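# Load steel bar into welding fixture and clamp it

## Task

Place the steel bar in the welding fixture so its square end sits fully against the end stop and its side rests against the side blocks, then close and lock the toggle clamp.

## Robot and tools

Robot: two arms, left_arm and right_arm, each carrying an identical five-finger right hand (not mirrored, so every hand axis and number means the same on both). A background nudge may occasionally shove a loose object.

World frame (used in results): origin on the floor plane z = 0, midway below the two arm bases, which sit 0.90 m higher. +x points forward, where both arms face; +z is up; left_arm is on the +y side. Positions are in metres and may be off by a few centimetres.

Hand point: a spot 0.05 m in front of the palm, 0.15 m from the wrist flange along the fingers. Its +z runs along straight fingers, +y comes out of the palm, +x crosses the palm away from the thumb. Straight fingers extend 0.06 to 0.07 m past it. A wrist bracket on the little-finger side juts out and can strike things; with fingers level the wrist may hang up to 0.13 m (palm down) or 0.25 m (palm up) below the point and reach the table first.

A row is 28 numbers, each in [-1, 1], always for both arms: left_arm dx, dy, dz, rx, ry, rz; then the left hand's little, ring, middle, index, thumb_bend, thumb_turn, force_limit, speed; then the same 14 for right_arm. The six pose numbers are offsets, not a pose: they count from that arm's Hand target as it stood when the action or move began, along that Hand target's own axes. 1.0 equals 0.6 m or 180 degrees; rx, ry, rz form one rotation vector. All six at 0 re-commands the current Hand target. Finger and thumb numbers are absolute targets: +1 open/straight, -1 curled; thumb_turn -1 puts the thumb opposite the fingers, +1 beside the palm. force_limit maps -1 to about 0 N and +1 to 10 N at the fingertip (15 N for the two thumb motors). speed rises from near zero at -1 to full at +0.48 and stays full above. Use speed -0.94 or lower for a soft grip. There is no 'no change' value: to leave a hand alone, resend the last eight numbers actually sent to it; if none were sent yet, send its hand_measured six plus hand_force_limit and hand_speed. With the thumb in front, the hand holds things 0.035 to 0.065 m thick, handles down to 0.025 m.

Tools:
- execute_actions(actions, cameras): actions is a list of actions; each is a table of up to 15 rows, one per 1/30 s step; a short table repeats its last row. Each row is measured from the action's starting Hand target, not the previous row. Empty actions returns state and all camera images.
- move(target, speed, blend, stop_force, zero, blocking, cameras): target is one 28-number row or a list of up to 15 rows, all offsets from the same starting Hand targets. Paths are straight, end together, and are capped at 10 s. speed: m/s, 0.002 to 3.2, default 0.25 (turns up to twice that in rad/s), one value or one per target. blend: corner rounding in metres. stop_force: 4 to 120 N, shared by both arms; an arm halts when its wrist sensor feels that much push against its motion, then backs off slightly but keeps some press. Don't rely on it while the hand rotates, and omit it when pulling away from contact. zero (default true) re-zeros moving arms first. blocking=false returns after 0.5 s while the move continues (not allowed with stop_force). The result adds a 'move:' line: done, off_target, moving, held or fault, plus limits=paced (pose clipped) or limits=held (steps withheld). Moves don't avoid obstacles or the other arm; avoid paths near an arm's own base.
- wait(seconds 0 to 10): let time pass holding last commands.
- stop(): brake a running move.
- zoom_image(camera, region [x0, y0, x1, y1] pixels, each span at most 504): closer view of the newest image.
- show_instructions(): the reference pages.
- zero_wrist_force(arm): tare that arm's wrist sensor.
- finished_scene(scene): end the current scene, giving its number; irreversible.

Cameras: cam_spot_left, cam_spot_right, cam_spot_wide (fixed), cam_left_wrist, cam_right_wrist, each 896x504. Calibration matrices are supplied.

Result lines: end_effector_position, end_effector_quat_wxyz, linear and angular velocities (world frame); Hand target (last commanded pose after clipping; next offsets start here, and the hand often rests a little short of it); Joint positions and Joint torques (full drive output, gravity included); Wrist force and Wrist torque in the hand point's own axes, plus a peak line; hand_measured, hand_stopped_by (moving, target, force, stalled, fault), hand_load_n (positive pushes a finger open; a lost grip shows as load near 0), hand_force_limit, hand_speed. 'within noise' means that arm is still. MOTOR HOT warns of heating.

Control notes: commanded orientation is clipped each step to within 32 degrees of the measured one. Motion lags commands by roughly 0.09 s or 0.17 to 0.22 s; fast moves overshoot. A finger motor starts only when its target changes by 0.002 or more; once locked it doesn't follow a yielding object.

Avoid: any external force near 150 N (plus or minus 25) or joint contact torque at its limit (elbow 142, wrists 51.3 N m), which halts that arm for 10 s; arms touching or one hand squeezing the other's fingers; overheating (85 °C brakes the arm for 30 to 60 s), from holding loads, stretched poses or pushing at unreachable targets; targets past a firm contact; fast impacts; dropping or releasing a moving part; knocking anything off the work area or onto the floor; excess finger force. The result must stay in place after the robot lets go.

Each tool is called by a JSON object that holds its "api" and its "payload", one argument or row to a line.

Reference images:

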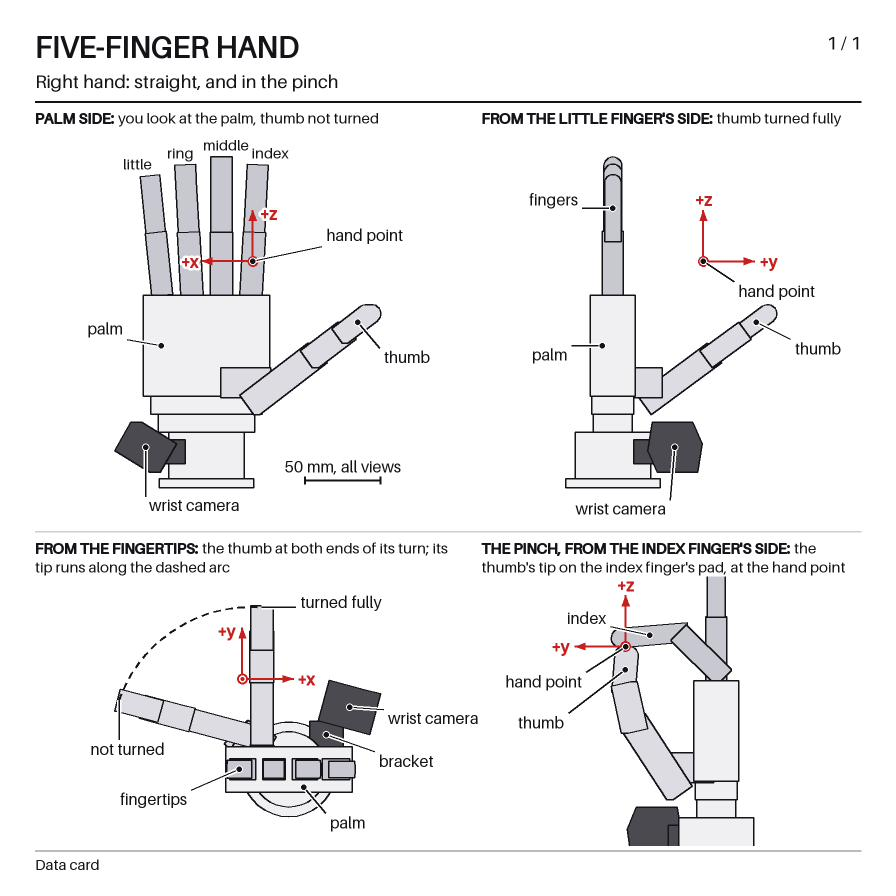

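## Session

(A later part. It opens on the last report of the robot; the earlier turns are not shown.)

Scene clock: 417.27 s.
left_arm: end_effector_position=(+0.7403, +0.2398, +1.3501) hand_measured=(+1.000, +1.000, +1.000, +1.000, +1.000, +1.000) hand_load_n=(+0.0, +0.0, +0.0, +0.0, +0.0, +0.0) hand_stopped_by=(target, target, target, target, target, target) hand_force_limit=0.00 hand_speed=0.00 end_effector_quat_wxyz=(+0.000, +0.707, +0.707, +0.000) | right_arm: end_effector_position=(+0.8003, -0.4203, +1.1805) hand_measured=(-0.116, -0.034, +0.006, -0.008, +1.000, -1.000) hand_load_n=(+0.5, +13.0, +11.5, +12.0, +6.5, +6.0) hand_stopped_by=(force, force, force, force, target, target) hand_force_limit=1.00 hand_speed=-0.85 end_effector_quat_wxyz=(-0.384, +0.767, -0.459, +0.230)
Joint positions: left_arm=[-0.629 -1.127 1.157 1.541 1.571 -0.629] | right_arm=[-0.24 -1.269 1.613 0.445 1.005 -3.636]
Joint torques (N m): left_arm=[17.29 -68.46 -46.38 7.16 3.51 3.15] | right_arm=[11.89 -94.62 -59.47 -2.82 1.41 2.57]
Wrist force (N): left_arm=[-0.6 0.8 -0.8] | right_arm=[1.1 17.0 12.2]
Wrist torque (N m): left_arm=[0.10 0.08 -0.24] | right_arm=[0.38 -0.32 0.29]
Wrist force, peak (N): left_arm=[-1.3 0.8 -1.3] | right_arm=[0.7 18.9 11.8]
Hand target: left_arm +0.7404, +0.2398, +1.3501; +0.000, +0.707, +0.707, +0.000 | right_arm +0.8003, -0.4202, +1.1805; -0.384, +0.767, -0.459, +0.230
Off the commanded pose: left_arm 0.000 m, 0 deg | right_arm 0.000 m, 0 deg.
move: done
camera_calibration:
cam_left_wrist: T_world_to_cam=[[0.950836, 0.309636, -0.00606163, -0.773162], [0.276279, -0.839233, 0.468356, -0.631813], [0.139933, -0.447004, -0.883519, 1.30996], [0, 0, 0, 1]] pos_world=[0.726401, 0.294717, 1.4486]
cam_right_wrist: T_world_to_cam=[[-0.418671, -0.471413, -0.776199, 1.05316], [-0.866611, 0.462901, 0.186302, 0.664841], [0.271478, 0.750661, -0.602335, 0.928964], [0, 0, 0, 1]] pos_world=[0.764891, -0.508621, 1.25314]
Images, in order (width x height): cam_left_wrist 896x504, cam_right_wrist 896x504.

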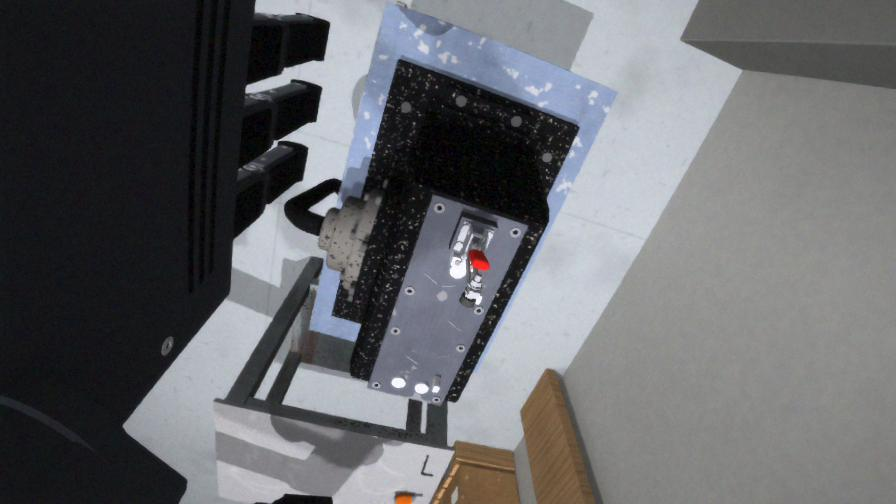

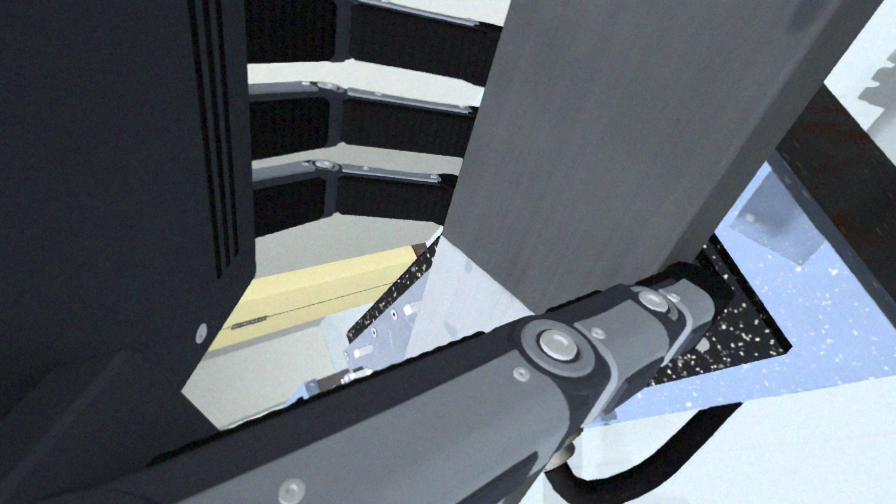

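{"api": "move", "payload": {
  "target": [0,0,0,0,0,0,1,1,1,1,1,1,0,0,-0.5262,-0.1295,0.313,0,0.1191,0.0893,-0.45,-0.45,-0.45,-0.45,1,-1,1.0,-0.85],
  "speed": 0.2,
  "cameras": ["cam_right_wrist","cam_left_wrist"]
}}

{"api": "zoom_image", "payload": {
  "camera": "cam_left_wrist",
  "region": [330, 190, 580, 420]
}}

Scene clock: 436.03 s.
left_arm: end_effector_position=(+0.7404, +0.2398, +1.3501) hand_measured=(+1.000, +1.000, +1.000, +1.000, +1.000, +1.000) hand_load_n=(+0.0, +0.0, +0.0, +0.0, +0.0, +0.5) hand_stopped_by=(target, target, target, target, target, target) hand_force_limit=0.00 hand_speed=0.00 end_effector_quat_wxyz=(+0.000, +0.707, +0.707, +0.000) | right_arm: end_effector_position=(+0.8244, -0.0490, +1.1304) hand_measured=(-0.116, -0.034, +0.006, -0.008, +1.000, -1.000) hand_load_n=(+0.0, +12.5, +11.5, +12.0, +6.5, +6.5) hand_stopped_by=(force, force, force, force, target, target) hand_force_limit=1.00 hand_speed=-0.85 end_effector_quat_wxyz=(-0.321, +0.640, -0.624, +0.312)
Joint positions: left_arm=[-0.629 -1.127 1.157 1.541 1.571 -0.628] | right_arm=[0.403 -1.04 1.356 0.363 1.87 -2.907]
Joint torques (N m): left_arm=[16.54 -67.67 -46.96 7.24 3.71 3.39] | right_arm=[11.59 -100.04 -62.05 2.92 4.75 2.1]
Wrist force (N): left_arm=[-0.5 1.1 -0.6] | right_arm=[1.0 17.4 12.2]
Wrist torque (N m): left_arm=[0.13 0.05 -0.21] | right_arm=[0.43 -0.30 0.30]
Wrist force, peak (N): left_arm=[-0.9 0.9 -1.3] | right_arm=[0.9 18.6 12.2]
Hand target: left_arm +0.7404, +0.2398, +1.3501; +0.000, +0.707, +0.707, +0.000 | right_arm +0.8244, -0.0488, +1.1304; -0.321, +0.640, -0.624, +0.312
Off the commanded pose: left_arm 0.000 m, 0 deg | right_arm 0.000 m, 0 deg.
move: done
camera_calibration:
cam_left_wrist: T_world_to_cam=[[0.950923, 0.309366, -0.00612534, -0.77318], [0.276076, -0.839327, 0.468308, -0.631512], [0.139737, -0.447016, -0.883544, 1.31017], [0, 0, 0, 1]] pos_world=[0.7265, 0.294818, 1.4486]
cam_right_wrist: T_world_to_cam=[[-0.58646, -0.231823, -0.776094, 1.34929], [-0.564936, 0.803706, 0.186826, 0.290576], [0.580441, 0.54801, -0.602307, 0.348916], [0, 0, 0, 1]] pos_world=[0.752936, -0.111951, 1.20304]
Images, in order (width x height): cam_left_wrist 896x504, cam_right_wrist 896x504.

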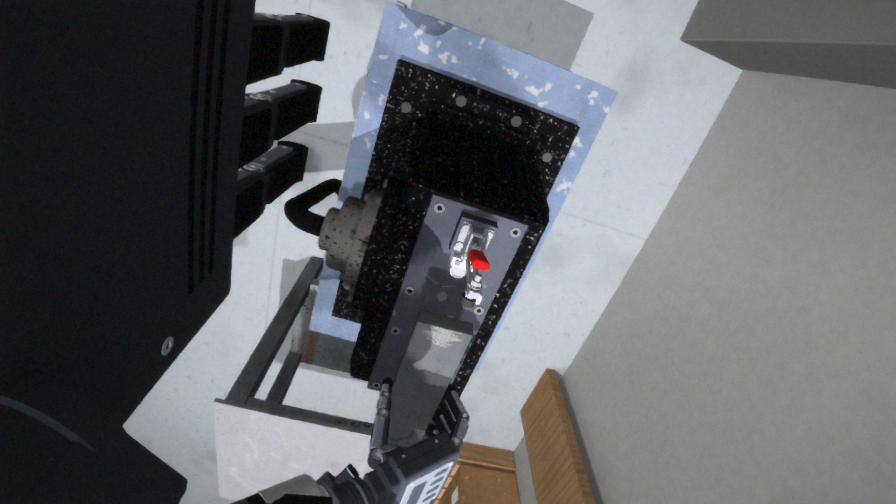

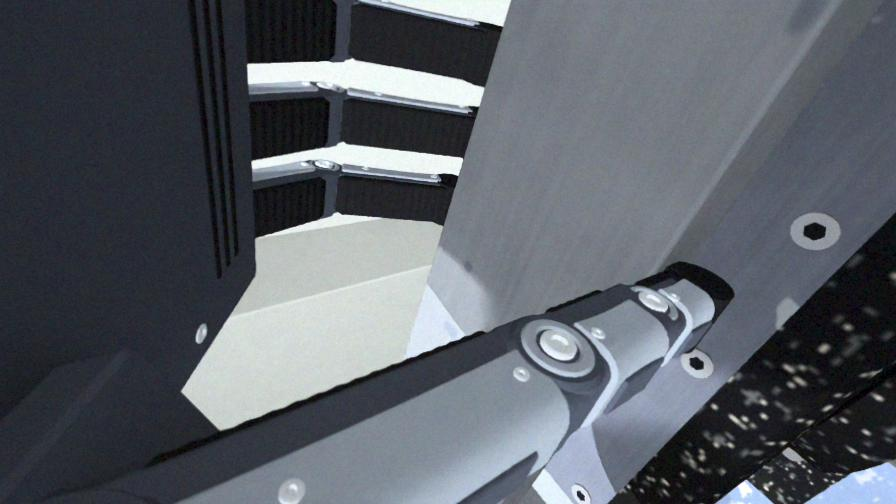

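Scaled by 2.016 from the camera's 896x504 image, which has a finer 1280x720 frame.

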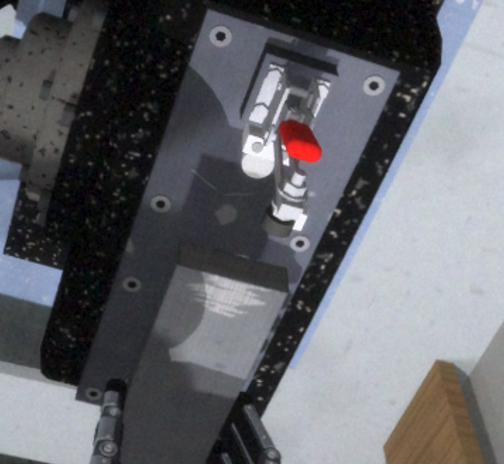

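{"api": "move", "payload": {
  "target": [0,0,0,0,0,0,1,1,1,1,1,1,0,0,-0.0133,0.0832,0.0624,0,0,0,-0.45,-0.45,-0.45,-0.45,1,-1,1.0,-0.85],
  "speed": 0.1
}}

{"api": "move", "payload": {
  "target": [0,0,0,0,0,0,1,1,1,1,1,1,0,0,0,0.032,0.024,0,0,0,-0.45,-0.45,-0.45,-0.45,1,-1,1.0,-0.85],
  "speed": 0.02,
  "stop_force": 7,
  "cameras": ["cam_left_wrist"]
}}

{"api": "zoom_image", "payload": {
  "camera": "cam_left_wrist",
  "region": [330, 190, 580, 420]
}}

Scene clock: 480.90 s.
left_arm: end_effector_position=(+0.7404, +0.2398, +1.3501) hand_measured=(+1.000, +1.000, +1.000, +1.000, +1.000, +1.000) hand_load_n=(+0.0, +0.0, +0.0, +0.0, +0.0, +0.0) hand_stopped_by=(target, target, target, target, target, target) hand_force_limit=0.00 hand_speed=0.00 end_effector_quat_wxyz=(+0.000, +0.707, +0.707, +0.000) | right_arm: end_effector_position=(+0.8242, -0.0408, +1.0682) hand_measured=(-0.116, -0.034, +0.006, -0.008, +1.000, -1.000) hand_load_n=(+0.5, +13.0, +11.5, +12.0, +6.5, +6.0) hand_stopped_by=(force, force, force, force, target, target) hand_force_limit=1.00 hand_speed=-0.85 end_effector_quat_wxyz=(-0.321, +0.640, -0.624, +0.312)
Joint positions: left_arm=[-0.629 -1.127 1.157 1.541 1.571 -0.628] | right_arm=[0.413 -0.996 1.401 0.275 1.878 -2.901]
Joint torques (N m): left_arm=[16.94 -67.99 -45.95 7.44 3.38 3.27] | right_arm=[15.46 -100.12 -42.08 -4.89 5.3 2]
Wrist force (N): left_arm=[-0.6 1.0 -0.9] | right_arm=[0.8 17.4 12.5]
Wrist torque (N m): left_arm=[0.14 0.09 -0.23] | right_arm=[0.38 -0.29 0.25]
Wrist force, peak (N): left_arm=[-0.7 1.4 -1.2] | right_arm=[0.9 19.0 13.3]
Hand target: left_arm +0.7404, +0.2398, +1.3501; +0.000, +0.707, +0.707, +0.000 | right_arm +0.8242, -0.0408, +1.0680; -0.321, +0.640, -0.624, +0.312
Off the commanded pose: left_arm 0.000 m, 0 deg | right_arm 0.000 m, 0 deg.
move: done

Scene clock: 483.27 s.
left_arm: end_effector_position=(+0.7404, +0.2398, +1.3501) hand_measured=(+1.000, +1.000, +1.000, +1.000, +1.000, +1.000) hand_load_n=(+0.0, +0.0, +0.0, +0.0, +0.0, -0.5) hand_stopped_by=(target, target, target, target, target, target) hand_force_limit=0.00 hand_speed=0.00 end_effector_quat_wxyz=(+0.000, +0.707, +0.707, +0.000) | right_arm: end_effector_position=(+0.8243, -0.0408, +1.0495) hand_measured=(-0.116, -0.034, +0.006, -0.008, +1.000, -1.000) hand_load_n=(+2.5, +12.0, +10.5, +12.0, +6.5, +7.0) hand_stopped_by=(force, force, force, force, target, target) hand_force_limit=1.00 hand_speed=-0.85 end_effector_quat_wxyz=(-0.321, +0.640, -0.624, +0.312)
Joint positions: left_arm=[-0.629 -1.127 1.157 1.541 1.571 -0.628] | right_arm=[0.413 -0.983 1.416 0.247 1.878 -2.901]
Joint torques (N m): left_arm=[16.98 -68.32 -45.97 6.96 3.36 3.31] | right_arm=[12.29 -115.48 -53.07 4.49 -1.08 2.05]
Wrist force (N): left_arm=[-0.6 0.8 -1.0] | right_arm=[-0.6 9.0 10.3]
Wrist torque (N m): left_arm=[0.11 0.08 -0.23] | right_arm=[0.56 -0.23 -0.19]
Wrist force, peak (N): left_arm=[-0.6 1.2 -1.3] | right_arm=[0.9 17.6 12.6]
Hand target: left_arm +0.7404, +0.2398, +1.3501; +0.000, +0.707, +0.707, +0.000 | right_arm +0.8243, -0.0408, +1.0495; -0.321, +0.640, -0.624, +0.312 (not the last commanded pose)
Off the commanded pose: left_arm 0.000 m, 0 deg | right_arm 0.006 m, 0 deg.
move: contact (right_arm)
camera_calibration:
cam_left_wrist: T_world_to_cam=[[0.950923, 0.309366, -0.00612534, -0.77318], [0.276076, -0.839327, 0.468308, -0.631512], [0.139737, -0.447016, -0.883544, 1.31017], [0, 0, 0, 1]] pos_world=[0.7265, 0.294818, 1.4486]
Images, in order (width x height): cam_left_wrist 896x504.

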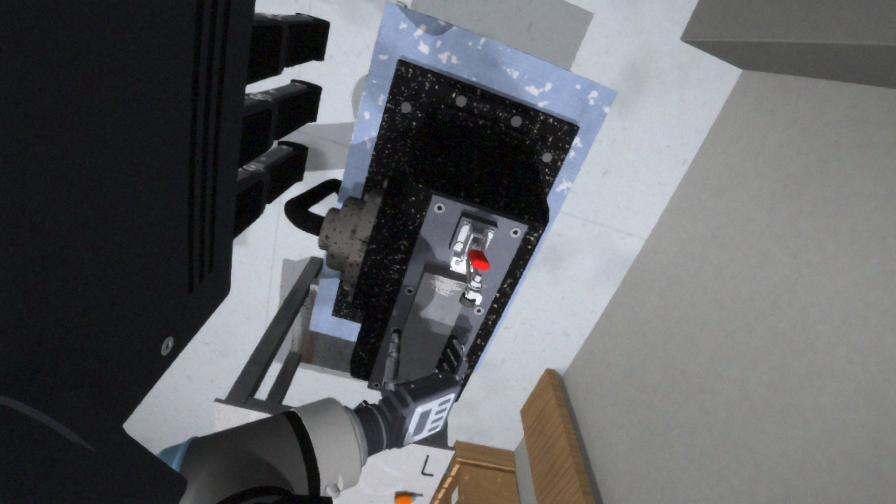

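Scaled by 2.016 from the camera's 896x504 image, which has a finer 1280x720 frame.

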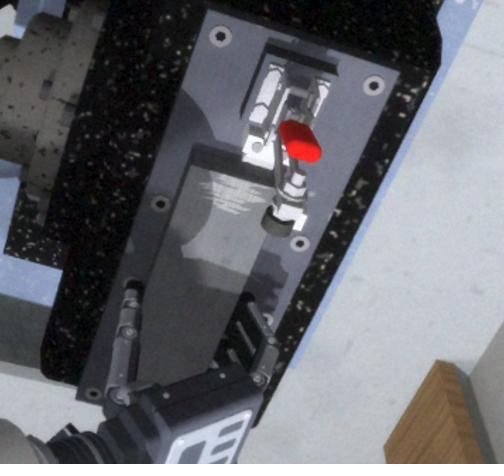

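{"api": "move", "payload": {
  "target": [0,0,0,0,0,0,1,1,1,1,1,1,0,0,0,0.0016,0.0012,0,0,0,-0.45,-0.45,-0.45,-0.45,1,-1,1.0,-0.85],
  "speed": 0.01
}}

Scene clock: 495.80 s.
left_arm: end_effector_position=(+0.7404, +0.2398, +1.3501) hand_measured=(+1.000, +1.000, +1.000, +1.000, +1.000, +1.000) hand_load_n=(+0.0, +0.0, +0.0, +0.0, +0.0, +0.0) hand_stopped_by=(target, target, target, target, target, target) hand_force_limit=0.00 hand_speed=0.00 end_effector_quat_wxyz=(+0.000, +0.707, +0.707, +0.000) | right_arm: end_effector_position=(+0.8243, -0.0407, +1.0486) hand_measured=(-0.116, -0.034, +0.006, -0.008, +1.000, -1.000) hand_load_n=(+0.5, +8.5, +8.0, +9.5, +8.0, +7.0) hand_stopped_by=(force, force, force, force, target, target) hand_force_limit=1.00 hand_speed=-0.85 end_effector_quat_wxyz=(-0.321, +0.640, -0.624, +0.312)
Joint positions: left_arm=[-0.629 -1.127 1.157 1.541 1.571 -0.628] | right_arm=[0.413 -0.983 1.417 0.245 1.878 -2.901]
Joint torques (N m): left_arm=[17.75 -69.16 -46.14 7.19 3.5 3.06] | right_arm=[9.24 -71.69 -24.31 -3.73 -1.98 1.76]
Wrist force (N): left_arm=[-0.4 1.0 -0.5] | right_arm=[2.7 -2.8 -10.7]
Wrist torque (N m): left_arm=[0.11 0.04 -0.22] | right_arm=[0.48 0.33 -0.57]
Wrist force, peak (N): left_arm=[-0.8 1.2 -1.3] | right_arm=[-0.4 9.2 10.6]
Hand target: left_arm +0.7404, +0.2398, +1.3501; +0.000, +0.707, +0.707, +0.000 | right_arm +0.8243, -0.0408, +1.0483; -0.321, +0.640, -0.624, +0.312
Off the commanded pose: left_arm 0.000 m, 0 deg | right_arm 0.000 m, 0 deg.
move: done

{"api": "move", "payload": {
  "target": [0,0,0,0,0,0,1,1,1,1,1,1,0,0,0,-0.0008,-0.0006,0,0,0,0.35,0.35,0.35,0.35,1,-1,1.0,0],
  "speed": 0.02
}}

{"api": "move", "payload": {
  "target": [0,0,0,0,0,0,1,1,1,1,1,1,0,0,0,-0.03,0.04,0,0,0,0.35,0.35,0.35,0.35,1,-1,1.0,0],
  "speed": 0.02,
  "stop_force": 14,
  "cameras": ["cam_left_wrist","cam_right_wrist"]
}}

{"api": "zoom_image", "payload": {
  "camera": "cam_left_wrist",
  "region": [330, 190, 580, 420]
}}

Scene clock: 512.30 s.
left_arm: end_effector_position=(+0.7404, +0.2398, +1.3501) hand_measured=(+1.000, +1.000, +1.000, +1.000, +1.000, +1.000) hand_load_n=(+0.0, +0.0, -0.5, +0.0, +0.0, +0.0) hand_stopped_by=(target, target, target, target, target, target) hand_force_limit=0.00 hand_speed=0.00 end_effector_quat_wxyz=(+0.000, +0.707, +0.707, +0.000) | right_arm: end_effector_position=(+0.8242, -0.0407, +1.0488) hand_measured=(+0.350, +0.350, +0.350, +0.350, +1.000, -1.000) hand_load_n=(+0.0, +0.0, +0.0, -0.5, +0.0, +0.0) hand_stopped_by=(target, target, target, target, target, target) hand_force_limit=1.00 hand_speed=0.00 end_effector_quat_wxyz=(-0.321, +0.640, -0.624, +0.312)
Joint positions: left_arm=[-0.629 -1.127 1.157 1.541 1.571 -0.628] | right_arm=[0.413 -0.983 1.417 0.246 1.878 -2.901]
Joint torques (N m): left_arm=[15.1 -68.32 -44.79 7.28 3.59 3.27] | right_arm=[-2.68 -101.34 -46.39 4.84 0.61 1.89]
Wrist force (N): left_arm=[-0.8 1.0 -1.0] | right_arm=[0.9 0.4 -0.1]
Wrist torque (N m): left_arm=[0.13 0.11 -0.24] | right_arm=[-0.01 -0.11 -0.04]
Wrist force, peak (N): left_arm=[-0.4 1.4 -1.1] | right_arm=[3.4 -7.3 -15.8]
Hand target: left_arm +0.7404, +0.2398, +1.3501; +0.000, +0.707, +0.707, +0.000 | right_arm +0.8243, -0.0408, +1.0489; -0.321, +0.640, -0.624, +0.312
Off the commanded pose: left_arm 0.000 m, 0 deg | right_arm 0.000 m, 0 deg.
move: done

Scene clock: 514.03 s.
left_arm: end_effector_position=(+0.7404, +0.2398, +1.3501) hand_measured=(+1.000, +1.000, +1.000, +1.000, +1.000, +1.000) hand_load_n=(+0.0, +0.0, +0.0, +0.0, +0.0, +0.0) hand_stopped_by=(target, target, target, target, target, target) hand_force_limit=0.00 hand_speed=0.00 end_effector_quat_wxyz=(+0.000, +0.707, +0.707, +0.000) | right_arm: end_effector_position=(+0.8324, -0.0406, +1.0489) hand_measured=(+0.350, +0.350, +0.350, +0.350, +1.000, -1.000) hand_load_n=(+0.0, +0.0, +0.0, +0.0, +0.5, -1.5) hand_stopped_by=(target, target, target, target, target, target) hand_force_limit=1.00 hand_speed=0.00 end_effector_quat_wxyz=(-0.321, +0.640, -0.624, +0.312)
Joint positions: left_arm=[-0.629 -1.127 1.157 1.541 1.571 -0.628] | right_arm=[0.409 -0.973 1.4 0.252 1.875 -2.903]
Joint torques (N m): left_arm=[15.35 -68.44 -45.65 6.96 3.73 3.48] | right_arm=[10.86 -102.26 -28.46 -3.27 4.02 1.29]
Wrist force (N): left_arm=[-0.9 0.8 -0.8] | right_arm=[1.7 0.4 -2.4]
Wrist torque (N m): left_arm=[0.09 0.11 -0.25] | right_arm=[-0.16 -0.03 0.09]
Wrist force, peak (N): left_arm=[-0.7 0.9 -1.3] | right_arm=[0.9 4.7 -15.6]
Hand target: left_arm +0.7404, +0.2398, +1.3501; +0.000, +0.707, +0.707, +0.000 | right_arm +0.8324, -0.0406, +1.0489; -0.321, +0.640, -0.624, +0.312 (not the last commanded pose)
Off the commanded pose: left_arm 0.000 m, 0 deg | right_arm 0.022 m, 0 deg.
move: contact (right_arm)
camera_calibration:
cam_left_wrist: T_world_to_cam=[[0.950923, 0.309366, -0.00612534, -0.77318], [0.276076, -0.839327, 0.468308, -0.631512], [0.139737, -0.447016, -0.883544, 1.31017], [0, 0, 0, 1]] pos_world=[0.7265, 0.294818, 1.4486]
cam_right_wrist: T_world_to_cam=[[-0.586545, -0.231685, -0.776072, 1.29273], [-0.564714, 0.803863, 0.186822, 0.303422], [0.580571, 0.547838, -0.602337, 0.290499], [0, 0, 0, 1]] pos_world=[0.760934, -0.10355, 1.12154]
Images, in order (width x height): cam_left_wrist 896x504, cam_right_wrist 896x504.

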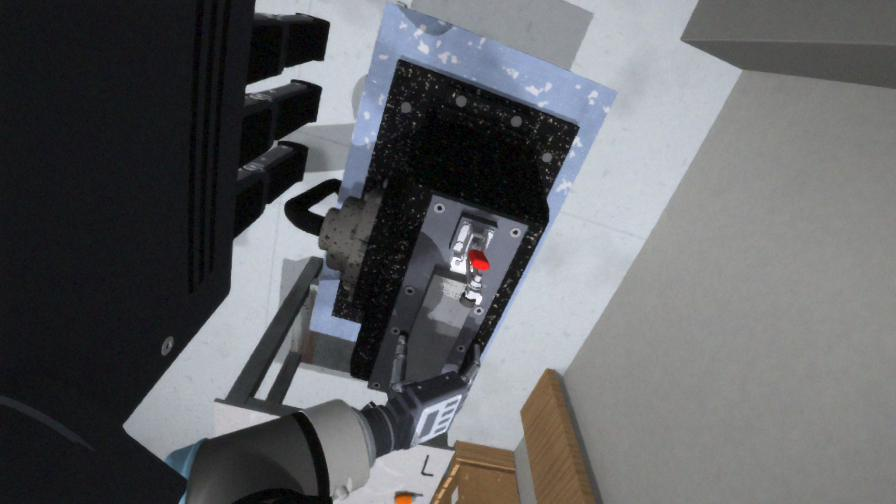

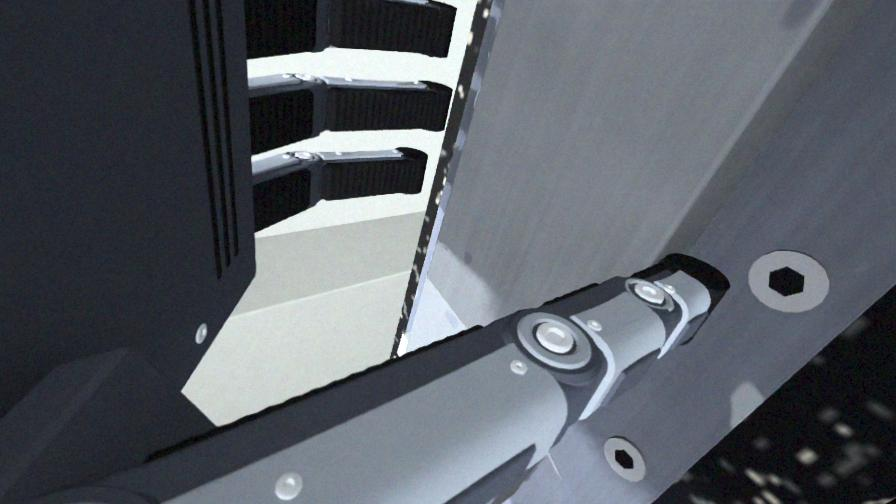

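Scaled by 2.016 from the camera's 896x504 image, which has a finer 1280x720 frame.

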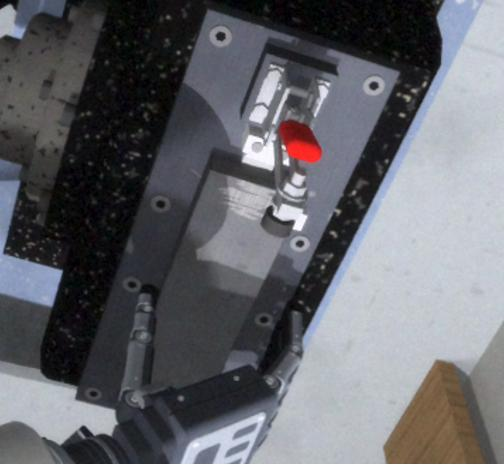

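{"api": "move", "payload": {
  "target": [0,0,0,0,0,0,1,1,1,1,1,1,0,0,0,0,0,0,0,0,0.6,-0.3,-0.3,-0.3,1,-1,0.5,-0.88]
}}

{"api": "move", "payload": {
  "target": [0,0,0,0,0,0,1,1,1,1,1,1,0,0,-0.05,0,0,0,0,0,0.6,-0.3,-0.3,-0.3,1,-1,0.5,-0.88],
  "speed": 0.012,
  "stop_force": 14,
  "cameras": ["cam_left_wrist"]
}}

{"api": "zoom_image", "payload": {
  "camera": "cam_left_wrist",
  "region": [380, 190, 540, 350]
}}

Scene clock: 525.07 s.
left_arm: end_effector_position=(+0.7404, +0.2398, +1.3501) hand_measured=(+1.000, +1.000, +1.000, +1.000, +1.000, +1.000) hand_load_n=(+0.0, +0.0, +0.0, +0.0, +0.0, +0.0) hand_stopped_by=(target, target, target, target, target, target) hand_force_limit=0.00 hand_speed=0.00 end_effector_quat_wxyz=(+0.000, +0.707, +0.707, +0.000) | right_arm: end_effector_position=(+0.8324, -0.0406, +1.0489) hand_measured=(+0.600, -0.024, +0.030, +0.020, +1.000, -1.000) hand_load_n=(+0.0, +10.5, +4.5, +7.5, +3.5, -1.0) hand_stopped_by=(target, force, force, force, target, target) hand_force_limit=0.50 hand_speed=-0.88 end_effector_quat_wxyz=(-0.321, +0.640, -0.624, +0.312)
Joint positions: left_arm=[-0.629 -1.127 1.157 1.541 1.571 -0.628] | right_arm=[0.409 -0.973 1.4 0.252 1.875 -2.903]
Joint torques (N m): left_arm=[16.75 -70.24 -45.71 7.21 3.62 3.24] | right_arm=[17.31 -102.07 -30.83 -0.07 3.83 1.72]
Wrist force (N): left_arm=[-0.5 0.9 -0.9] | right_arm=[0.7 3.4 5.0]
Wrist torque (N m): left_arm=[0.12 0.06 -0.22] | right_arm=[-0.17 -0.25 0.11]
Wrist force, peak (N): left_arm=[-0.6 1.0 -1.5] | right_arm=[1.1 0.5 9.3]
Hand target: left_arm +0.7404, +0.2398, +1.3501; +0.000, +0.707, +0.707, +0.000 | right_arm +0.8324, -0.0406, +1.0489; -0.321, +0.640, -0.624, +0.312
Off the commanded pose: left_arm 0.000 m, 0 deg | right_arm 0.000 m, 0 deg.
move: done

Scene clock: 527.80 s.
left_arm: end_effector_position=(+0.7404, +0.2398, +1.3501) hand_measured=(+1.000, +1.000, +1.000, +1.000, +1.000, +1.000) hand_load_n=(+0.0, -0.5, +0.0, +0.0, +0.0, +0.0) hand_stopped_by=(target, target, target, target, target, target) hand_force_limit=0.00 hand_speed=0.00 end_effector_quat_wxyz=(+0.000, +0.707, +0.707, +0.000) | right_arm: end_effector_position=(+0.8319, -0.0239, +1.0489) hand_measured=(+0.600, -0.024, +0.030, +0.020, +1.000, -1.000) hand_load_n=(+0.0, +11.0, +4.0, +6.0, +4.0, -6.0) hand_stopped_by=(target, force, force, force, target, target) hand_force_limit=0.50 hand_speed=-0.88 end_effector_quat_wxyz=(-0.321, +0.640, -0.624, +0.312)
Joint positions: left_arm=[-0.629 -1.127 1.157 1.541 1.571 -0.628] | right_arm=[0.428 -0.957 1.375 0.266 1.89 -2.891]
Joint torques (N m): left_arm=[16.32 -70.98 -45.65 7.15 3.6 3.14] | right_arm=[-7.87 -103.5 -31.5 -4.92 -3.67 -1.22]
Wrist force (N): left_arm=[-0.5 0.5 -0.7] | right_arm=[9.9 1.6 0.3]
Wrist torque (N m): left_arm=[0.04 0.05 -0.24] | right_arm=[-0.16 -0.21 -0.24]
Wrist force, peak (N): left_arm=[-0.5 0.9 -1.6] | right_arm=[18.5 0.1 -0.2]
Hand target: left_arm +0.7404, +0.2398, +1.3501; +0.000, +0.707, +0.707, +0.000 | right_arm +0.8319, -0.0239, +1.0489; -0.321, +0.640, -0.624, +0.312 (not the last commanded pose)
Off the commanded pose: left_arm 0.000 m, 0 deg | right_arm 0.013 m, 0 deg.
move: contact (right_arm)
camera_calibration:
cam_left_wrist: T_world_to_cam=[[0.950923, 0.309366, -0.00612534, -0.77318], [0.276076, -0.839327, 0.468308, -0.631512], [0.139737, -0.447016, -0.883544, 1.31017], [0, 0, 0, 1]] pos_world=[0.7265, 0.294818, 1.4486]
Images, in order (width x height): cam_left_wrist 896x504.

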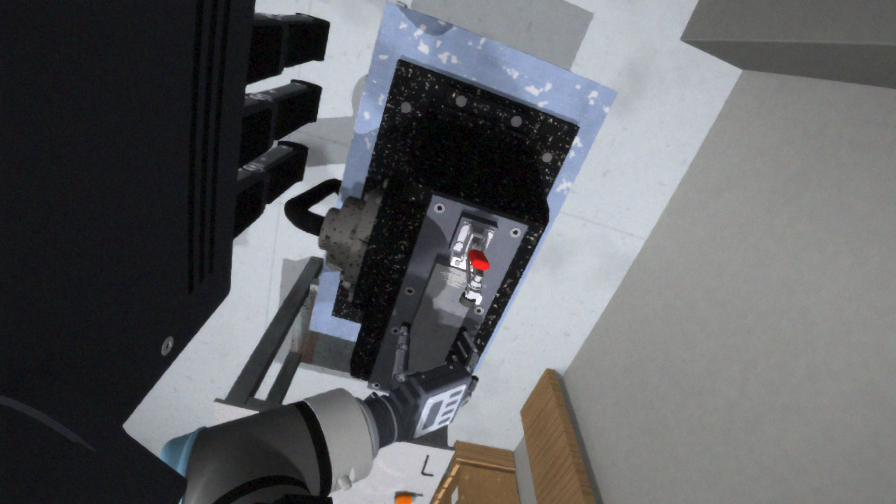

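Scaled by 3.150 from the camera's 896x504 image, which has a finer 1280x720 frame.

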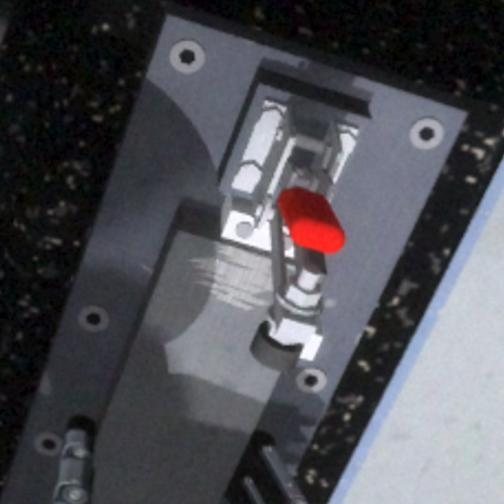

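{"api": "move", "payload": {
  "target": [0,0,0,0,0,0,1,1,1,1,1,1,0,0,0,0,0,0,0,0,0.4,0.4,0.4,0.4,1,-1,0.5,0]
}}

{"api": "move", "payload": {
  "target": [0,0,0,0,0,0,1,1,1,1,1,1,0,0,0,-0.03,0.04,0,0,0,0.4,0.4,0.4,0.4,1,-1,0.5,0],
  "speed": 0.015,
  "stop_force": 18
}}

Scene clock: 543.73 s.
left_arm: end_effector_position=(+0.7404, +0.2398, +1.3501) hand_measured=(+1.000, +1.000, +1.000, +1.000, +1.000, +1.000) hand_load_n=(+0.0, +0.0, +0.0, +0.0, +0.0, +0.0) hand_stopped_by=(target, target, target, target, target, target) hand_force_limit=0.00 hand_speed=0.00 end_effector_quat_wxyz=(+0.000, +0.707, +0.707, +0.000) | right_arm: end_effector_position=(+0.8319, -0.0239, +1.0489) hand_measured=(+0.400, +0.400, +0.400, +0.400, +1.000, -1.000) hand_load_n=(-0.5, +0.0, +0.0, +0.0, +1.0, -4.0) hand_stopped_by=(target, target, target, target, target, target) hand_force_limit=0.50 hand_speed=0.00 end_effector_quat_wxyz=(-0.321, +0.640, -0.624, +0.312)
Joint positions: left_arm=[-0.629 -1.127 1.157 1.541 1.571 -0.628] | right_arm=[0.428 -0.957 1.375 0.266 1.89 -2.891]
Joint torques (N m): left_arm=[15.2 -70.32 -45.21 7.01 3.59 3.07] | right_arm=[-8.27 -94.79 -42.34 -3.88 2.11 -1.24]
Wrist force (N): left_arm=[-0.8 0.9 -1.0] | right_arm=[4.0 3.9 -6.2]
Wrist torque (N m): left_arm=[0.13 0.11 -0.24] | right_arm=[-0.15 0.00 -0.06]
Wrist force, peak (N): left_arm=[-0.8 1.2 -1.2] | right_arm=[7.0 4.6 -10.0]
Hand target: left_arm +0.7404, +0.2398, +1.3501; +0.000, +0.707, +0.707, +0.000 | right_arm +0.8319, -0.0239, +1.0489; -0.321, +0.640, -0.624, +0.312
Off the commanded pose: left_arm 0.000 m, 0 deg | right_arm 0.000 m, 0 deg.
move: done

Scene clock: 545.33 s.
left_arm: end_effector_position=(+0.7404, +0.2398, +1.3501) hand_measured=(+1.000, +1.000, +1.000, +1.000, +1.000, +1.000) hand_load_n=(+0.0, +0.0, +0.0, +0.0, +0.0, +0.0) hand_stopped_by=(target, target, target, target, target, target) hand_force_limit=0.00 hand_speed=0.00 end_effector_quat_wxyz=(+0.000, +0.707, +0.707, +0.000) | right_arm: end_effector_position=(+0.8359, -0.0238, +1.0489) hand_measured=(+0.400, +0.400, +0.400, +0.400, +1.000, -1.000) hand_load_n=(+0.0, +0.0, +0.0, +0.0, +5.0, -5.5) hand_stopped_by=(target, target, target, target, target, target) hand_force_limit=0.50 hand_speed=0.00 end_effector_quat_wxyz=(-0.321, +0.640, -0.624, +0.312)
Joint positions: left_arm=[-0.629 -1.127 1.157 1.541 1.571 -0.628] | right_arm=[0.426 -0.952 1.366 0.269 1.888 -2.892]
Joint torques (N m): left_arm=[17.45 -69.7 -45.14 6.78 3.58 3.46] | right_arm=[6.61 -99.46 -38.74 -11.32 4.71 2.49]
Wrist force (N): left_arm=[-0.7 0.8 -0.9] | right_arm=[6.3 11.7 -23.5]
Wrist torque (N m): left_arm=[0.10 0.10 -0.24] | right_arm=[-0.57 0.26 0.09]
Wrist force, peak (N): left_arm=[-0.8 0.6 -1.5] | right_arm=[6.5 13.8 -29.9]
Hand target: left_arm +0.7404, +0.2398, +1.3501; +0.000, +0.707, +0.707, +0.000 | right_arm +0.8359, -0.0238, +1.0489; -0.321, +0.640, -0.624, +0.312 (not the last commanded pose)
Off the commanded pose: left_arm 0.000 m, 0 deg | right_arm 0.026 m, 0 deg.
move: contact (right_arm)

{"api": "move", "payload": {
  "target": [
    [0,0,0,0,0,0,1,1,1,1,1,1,0,0,0,0.004,-0.0053,0,0,0,0.4,0.4,0.4,0.4,1,-1,0.5,0],
    [0,0,0,0,0,0,1,1,1,1,1,1,0,0,0,-0.156,-0.1253,0,0,0,0.4,0.4,0.4,0.4,1,-1,0.5,0]
  ],
  "speed": [0.02,0.15],
  "cameras": ["cam_left_wrist","cam_right_wrist"]
}}

{"api": "zoom_image", "payload": {
  "camera": "cam_left_wrist",
  "region": [380, 190, 540, 350]
}}

{"api": "zoom_image", "payload": {
  "camera": "cam_right_wrist",
  "region": [392, 0, 896, 504]
}}

Scene clock: 565.53 s.
left_arm: end_effector_position=(+0.7404, +0.2398, +1.3501) hand_measured=(+1.000, +1.000, +1.000, +1.000, +1.000, +1.000) hand_load_n=(+0.0, +0.0, +0.0, +0.0, +0.0, +0.0) hand_stopped_by=(target, target, target, target, target, target) hand_force_limit=0.00 hand_speed=0.00 end_effector_quat_wxyz=(+0.000, +0.707, +0.707, +0.000) | right_arm: end_effector_position=(+0.8318, -0.0240, +1.1687) hand_measured=(+0.400, +0.400, +0.400, +0.400, +1.000, -1.000) hand_load_n=(+0.0, +0.0, +0.0, +0.0, +0.0, +0.0) hand_stopped_by=(target, target, target, target, target, target) hand_force_limit=0.50 hand_speed=0.00 end_effector_quat_wxyz=(-0.321, +0.640, -0.624, +0.312)
Joint positions: left_arm=[-0.629 -1.127 1.157 1.541 1.571 -0.628] | right_arm=[0.428 -1.022 1.258 0.447 1.89 -2.891]
Joint torques (N m): left_arm=[16.18 -69.86 -45 6.92 3.58 3.41] | right_arm=[-13.13 -98.69 -50.92 4.25 -0.81 1.48]
Wrist force (N): left_arm=[-0.5 0.4 -1.0] | right_arm=[0.3 0.0 -0.2]
Wrist torque (N m): left_arm=[0.05 0.06 -0.24] | right_arm=[-0.01 0.04 -0.04]
Wrist force, peak (N): left_arm=[-0.6 1.2 -1.2] | right_arm=[6.5 11.9 -23.8]
Hand target: left_arm +0.7404, +0.2398, +1.3501; +0.000, +0.707, +0.707, +0.000 | right_arm +0.8319, -0.0240, +1.1689; -0.321, +0.640, -0.624, +0.312
Off the commanded pose: left_arm 0.000 m, 0 deg | right_arm 0.000 m, 0 deg.
move: done
camera_calibration:
cam_left_wrist: T_world_to_cam=[[0.950923, 0.309366, -0.00612534, -0.77318], [0.276076, -0.839327, 0.468308, -0.631512], [0.139737, -0.447016, -0.883544, 1.31017], [0, 0, 0, 1]] pos_world=[0.7265, 0.294818, 1.4486]
cam_right_wrist: T_world_to_cam=[[-0.586521, -0.231875, -0.776033, 1.38917], [-0.564876, 0.803761, 0.18677, 0.267594], [0.580438, 0.547907, -0.602404, 0.354045], [0, 0, 0, 1]] pos_world=[0.760435, -0.0869506, 1.24134]
Images, in order (width x height): cam_left_wrist 896x504, cam_right_wrist 896x504.

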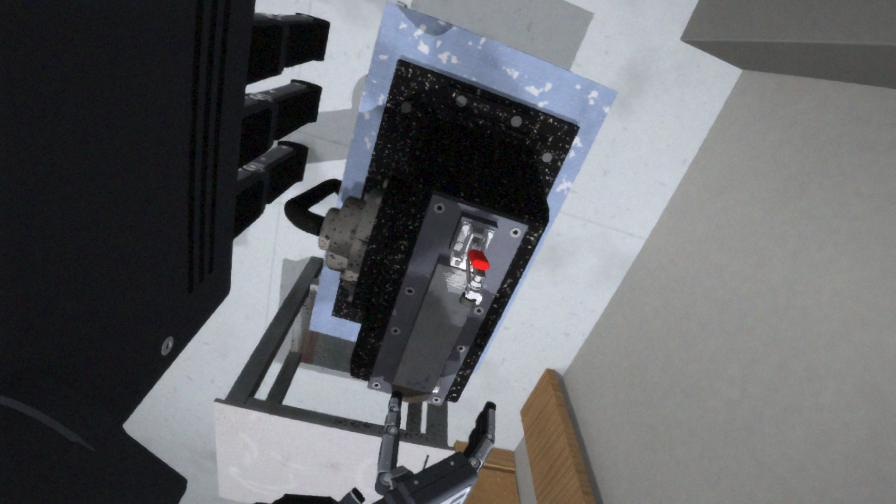

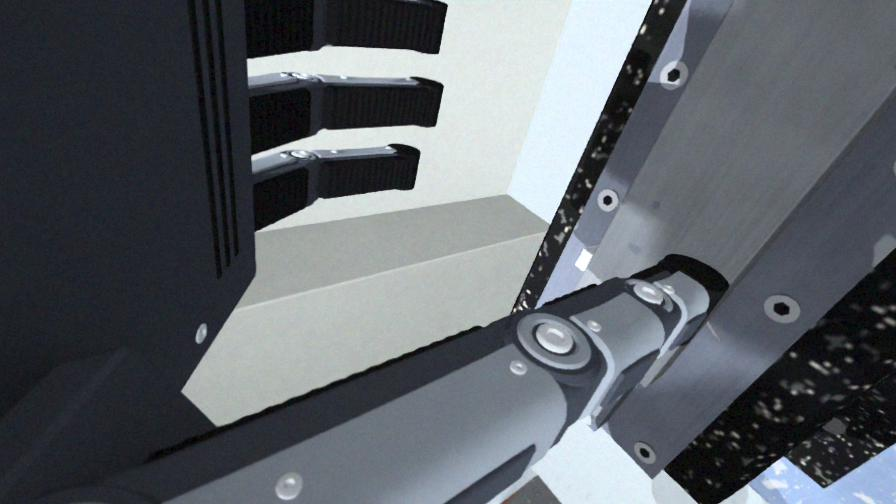

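Scaled by 3.150 from the camera's 896x504 image, which has a finer 1280x720 frame.

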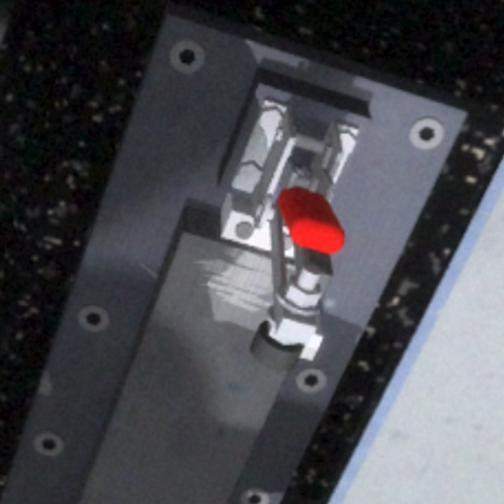

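Scaled by 1.000.

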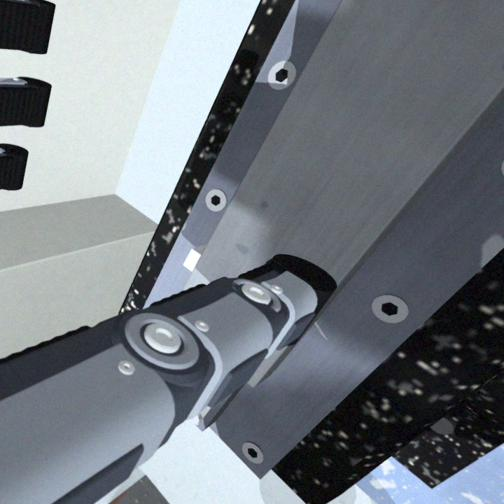

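{"api": "move", "payload": {
  "target": [
    [-0.1222,0.1377,0.1667,0,0,-0.5,1,1,1,1,1,1,0,0,0.3952,0.0762,-0.185,0,0,0,0.4,0.4,0.4,0.4,1,-1,0.5,0],
    [-0.1222,0.1377,0.2550,0,0,-0.5,1,1,1,1,1,1,0,0,0.3952,0.0762,-0.185,0,0,0,0.4,0.4,0.4,0.4,1,-1,0.5,0]
  ],
  "speed": [0.3,0.1],
  "cameras": ["cam_left_wrist"]
}}

{"api": "zoom_image", "payload": {
  "camera": "cam_left_wrist",
  "region": [230, 60, 560, 360]
}}

Scene clock: 618.90 s.
left_arm: end_effector_position=(+0.8230, +0.1665, +1.1974) hand_measured=(+1.000, +1.000, +1.000, +1.000, +1.000, +1.000) hand_load_n=(+0.0, +0.0, +0.0, +0.0, +0.0, +0.0) hand_stopped_by=(target, target, target, target, target, target) hand_force_limit=0.00 hand_speed=0.00 end_effector_quat_wxyz=(+0.000, +0.000, +1.000, +0.000) | right_arm: end_effector_position=(+0.7216, -0.2640, +1.1986) hand_measured=(+0.400, +0.400, +0.400, +0.400, +1.000, -1.000) hand_load_n=(-0.5, +0.0, +0.0, +0.0, +0.0, +0.5) hand_stopped_by=(target, target, target, target, target, target) hand_force_limit=0.50 hand_speed=0.00 end_effector_quat_wxyz=(-0.321, +0.640, -0.624, +0.312)
Joint positions: left_arm=[-0.704 -0.768 0.841 1.498 1.571 -2.274] | right_arm=[0.136 -1.4 1.724 0.322 1.659 -3.074]
Joint torques (N m): left_arm=[3.09 -94.53 -23.15 0.86 -0.25 -1.8] | right_arm=[-13.84 -68.79 -29.94 -2.99 -2.95 -2.7]
Wrist force (N): left_arm=[-0.8 1.0 -0.6] | right_arm=[-0.2 0.1 -0.4]
Wrist torque (N m): left_arm=[0.08 0.08 -0.01] | right_arm=[-0.01 0.07 0.10]
Wrist force, peak (N): left_arm=[-0.3 0.8 -1.8] | right_arm=[0.3 0.0 -1.0]
Hand target: left_arm +0.8230, +0.1665, +1.1971; +0.000, +0.000, +1.000, +0.000 | right_arm +0.7216, -0.2640, +1.1986; -0.321, +0.640, -0.624, +0.312
Off the commanded pose: left_arm 0.000 m, 0 deg | right_arm 0.000 m, 0 deg.
move: done
camera_calibration:
cam_left_wrist: T_world_to_cam=[[-0.309469, 0.950889, -0.00632628, 0.100758], [0.839243, 0.276249, 0.468357, -1.29358], [0.447103, 0.139632, -0.883517, 0.780186], [0, 0, 0, 1]] pos_world=[0.767983, 0.152601, 1.2958]
Images, in order (width x height): cam_left_wrist 896x504.

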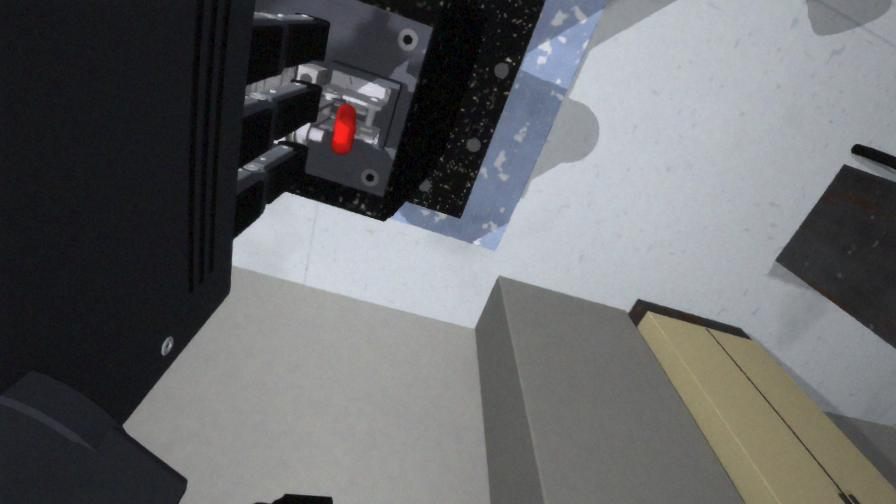

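Scaled by 1.527 from the camera's 896x504 image, which has a finer 1280x720 frame.

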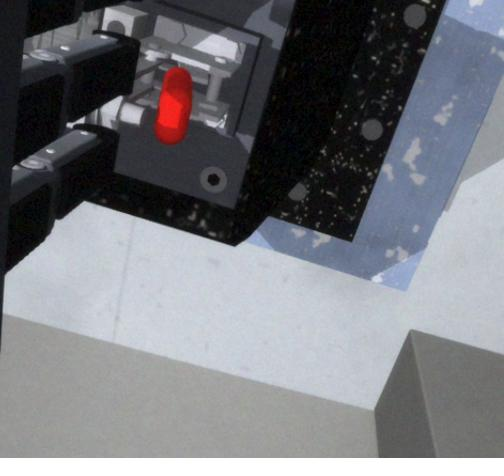

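{"api": "move", "payload": {
  "target": [
    [0,0,0.0185,0,0,0,1,1,1,1,1,1,0,0,0,0,0,0,0,0,0.4,0.4,0.4,0.4,1,-1,0.5,0],
    [0,0.02,0.0185,0,0,0,1,1,1,1,1,1,0,0,0,0,0,0,0,0,0.4,0.4,0.4,0.4,1,-1,0.5,0],
    [0,0.02,0.0385,0,0,0,1,1,1,1,1,1,0,0,0,0,0,0,0,0,0.4,0.4,0.4,0.4,1,-1,0.5,0]
  ],
  "speed": 0.02,
  "stop_force": 5,
  "cameras": ["cam_left_wrist"]
}}

{"api": "zoom_image", "payload": {
  "camera": "cam_left_wrist",
  "region": [230, 60, 430, 210]
}}

Scene clock: 637.47 s.
left_arm: end_effector_position=(+0.8230, +0.1785, +1.1755) hand_measured=(+1.000, +1.000, +1.000, +1.000, +1.000, +1.000) hand_load_n=(+0.0, +0.0, +0.0, -1.5, +0.0, +0.0) hand_stopped_by=(target, target, target, target, target, target) hand_force_limit=0.00 hand_speed=0.00 end_effector_quat_wxyz=(+0.000, +0.000, +1.000, +0.000) | right_arm: end_effector_position=(+0.7216, -0.2640, +1.1986) hand_measured=(+0.400, +0.400, +0.400, +0.400, +1.000, -1.000) hand_load_n=(+0.0, +0.0, +0.0, +0.0, +0.0, +0.0) hand_stopped_by=(target, target, target, target, target, target) hand_force_limit=0.50 hand_speed=0.00 end_effector_quat_wxyz=(-0.321, +0.640, -0.624, +0.312)
Joint positions: left_arm=[-0.693 -0.776 0.893 1.453 1.571 -2.264] | right_arm=[0.136 -1.4 1.724 0.322 1.659 -3.074]
Joint torques (N m): left_arm=[12.86 -115.86 -44.17 6.42 -1.8 3.13] | right_arm=[-15.94 -67.53 -29.73 -2.88 -2 -1.85]
Wrist force (N): left_arm=[-0.1 2.3 -6.1] | right_arm=[-0.1 0.2 -0.4]
Wrist torque (N m): left_arm=[0.32 0.11 -0.18] | right_arm=[0.01 0.07 0.11]
Wrist force, peak (N): left_arm=[-0.2 2.7 -11.0] | right_arm=[0.0 0.2 -0.8]
Hand target: left_arm +0.8230, +0.1785, +1.1755; +0.000, +0.000, +1.000, +0.000 (not the last commanded pose) | right_arm +0.7216, -0.2640, +1.1986; -0.321, +0.640, -0.624, +0.312
Off the commanded pose: left_arm 0.001 m, 0 deg | right_arm 0.000 m, 0 deg.
move: contact (left_arm); path passed 2 of 3 targets
camera_calibration:
cam_left_wrist: T_world_to_cam=[[-0.309375, 0.950919, -0.00630864, 0.089109], [0.839235, 0.276147, 0.468431, -1.28671], [0.447183, 0.139626, -0.883477, 0.759051], [0, 0, 0, 1]] pos_world=[0.767982, 0.1646, 1.2739]
Images, in order (width x height): cam_left_wrist 896x504.

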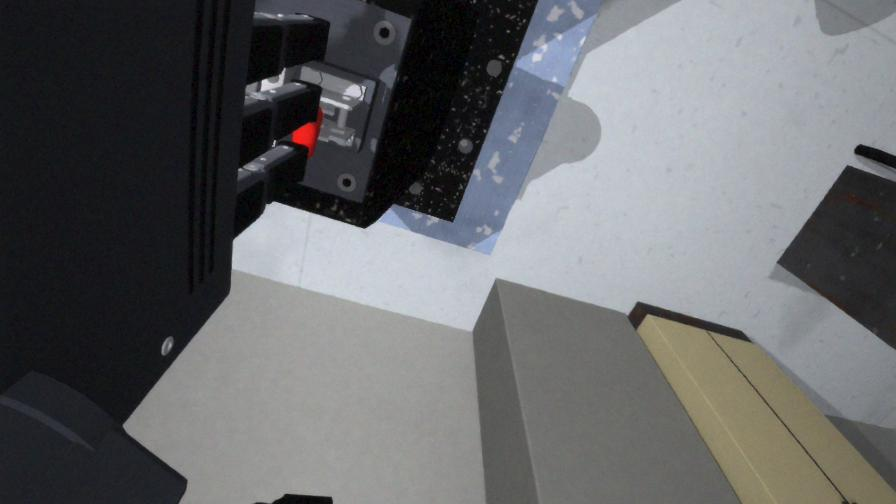

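Scaled by 2.520 from the camera's 896x504 image, which has a finer 1280x720 frame.

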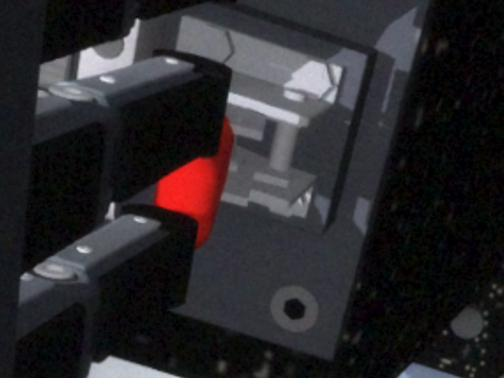

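{"api": "move", "payload": {
  "target": [
    [0,0.02,0.0025,0,0,0,1,1,1,1,1,1,0,0,0,0,0,0,0,0,0.4,0.4,0.4,0.4,1,-1,0.5,0],
    [0,0.05,0.0098,0,0,0,1,1,1,1,1,1,0,0,0,0,0,0,0,0,0.4,0.4,0.4,0.4,1,-1,0.5,0]
  ],
  "speed": 0.03,
  "stop_force": 20,
  "cameras": ["cam_left_wrist"]
}}

{"api": "zoom_image", "payload": {
  "camera": "cam_left_wrist",
  "region": [230, 60, 430, 210]
}}

Scene clock: 650.63 s.
left_arm: end_effector_position=(+0.8230, +0.2085, +1.1696) hand_measured=(+1.000, +1.000, +1.000, +1.000, +1.000, +1.000) hand_load_n=(+0.0, +0.0, +0.0, -1.5, +0.0, +0.0) hand_stopped_by=(target, target, target, target, target, target) hand_force_limit=0.00 hand_speed=0.00 end_effector_quat_wxyz=(+0.000, +0.000, +1.000, +0.000) | right_arm: end_effector_position=(+0.7216, -0.2640, +1.1986) hand_measured=(+0.400, +0.400, +0.400, +0.400, +1.000, -1.000) hand_load_n=(+0.0, +0.0, -0.5, +0.0, +0.0, +0.0) hand_stopped_by=(target, target, target, target, target, target) hand_force_limit=0.50 hand_speed=0.00 end_effector_quat_wxyz=(-0.321, +0.640, -0.624, +0.312)
Joint positions: left_arm=[-0.667 -0.803 0.952 1.422 1.571 -2.237] | right_arm=[0.136 -1.4 1.724 0.322 1.659 -3.074]
Joint torques (N m): left_arm=[14.63 -119.84 -20.37 2.06 -0.68 3.56] | right_arm=[-13.56 -70.38 -30.01 -2.94 -2.73 -1.93]
Wrist force (N): left_arm=[-6.2 2.3 -6.0] | right_arm=[0.2 0.0 -0.5]
Wrist torque (N m): left_arm=[0.33 -0.24 -0.54] | right_arm=[-0.01 0.02 0.12]
Wrist force, peak (N): left_arm=[-3.3 4.7 -22.7] | right_arm=[0.1 0.2 -0.9]
Hand target: left_arm +0.8230, +0.2085, +1.1696; +0.000, +0.000, +1.000, +0.000 | right_arm +0.7216, -0.2640, +1.1986; -0.321, +0.640, -0.624, +0.312
Off the commanded pose: left_arm 0.000 m, 0 deg | right_arm 0.000 m, 0 deg.
move: done
camera_calibration:
cam_left_wrist: T_world_to_cam=[[-0.3094, 0.950911, -0.00632293, 0.0605835], [0.839225, 0.276175, 0.468431, -1.29223], [0.447183, 0.139626, -0.883477, 0.74965], [0, 0, 0, 1]] pos_world=[0.767982, 0.1946, 1.268]
Images, in order (width x height): cam_left_wrist 896x504.

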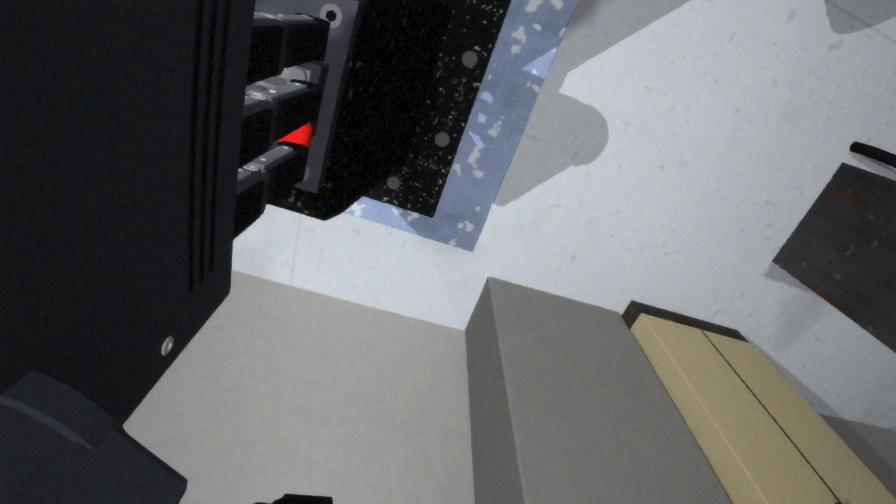

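Scaled by 2.520 from the camera's 896x504 image, which has a finer 1280x720 frame.

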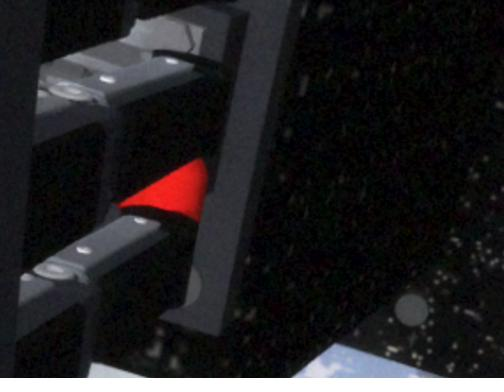

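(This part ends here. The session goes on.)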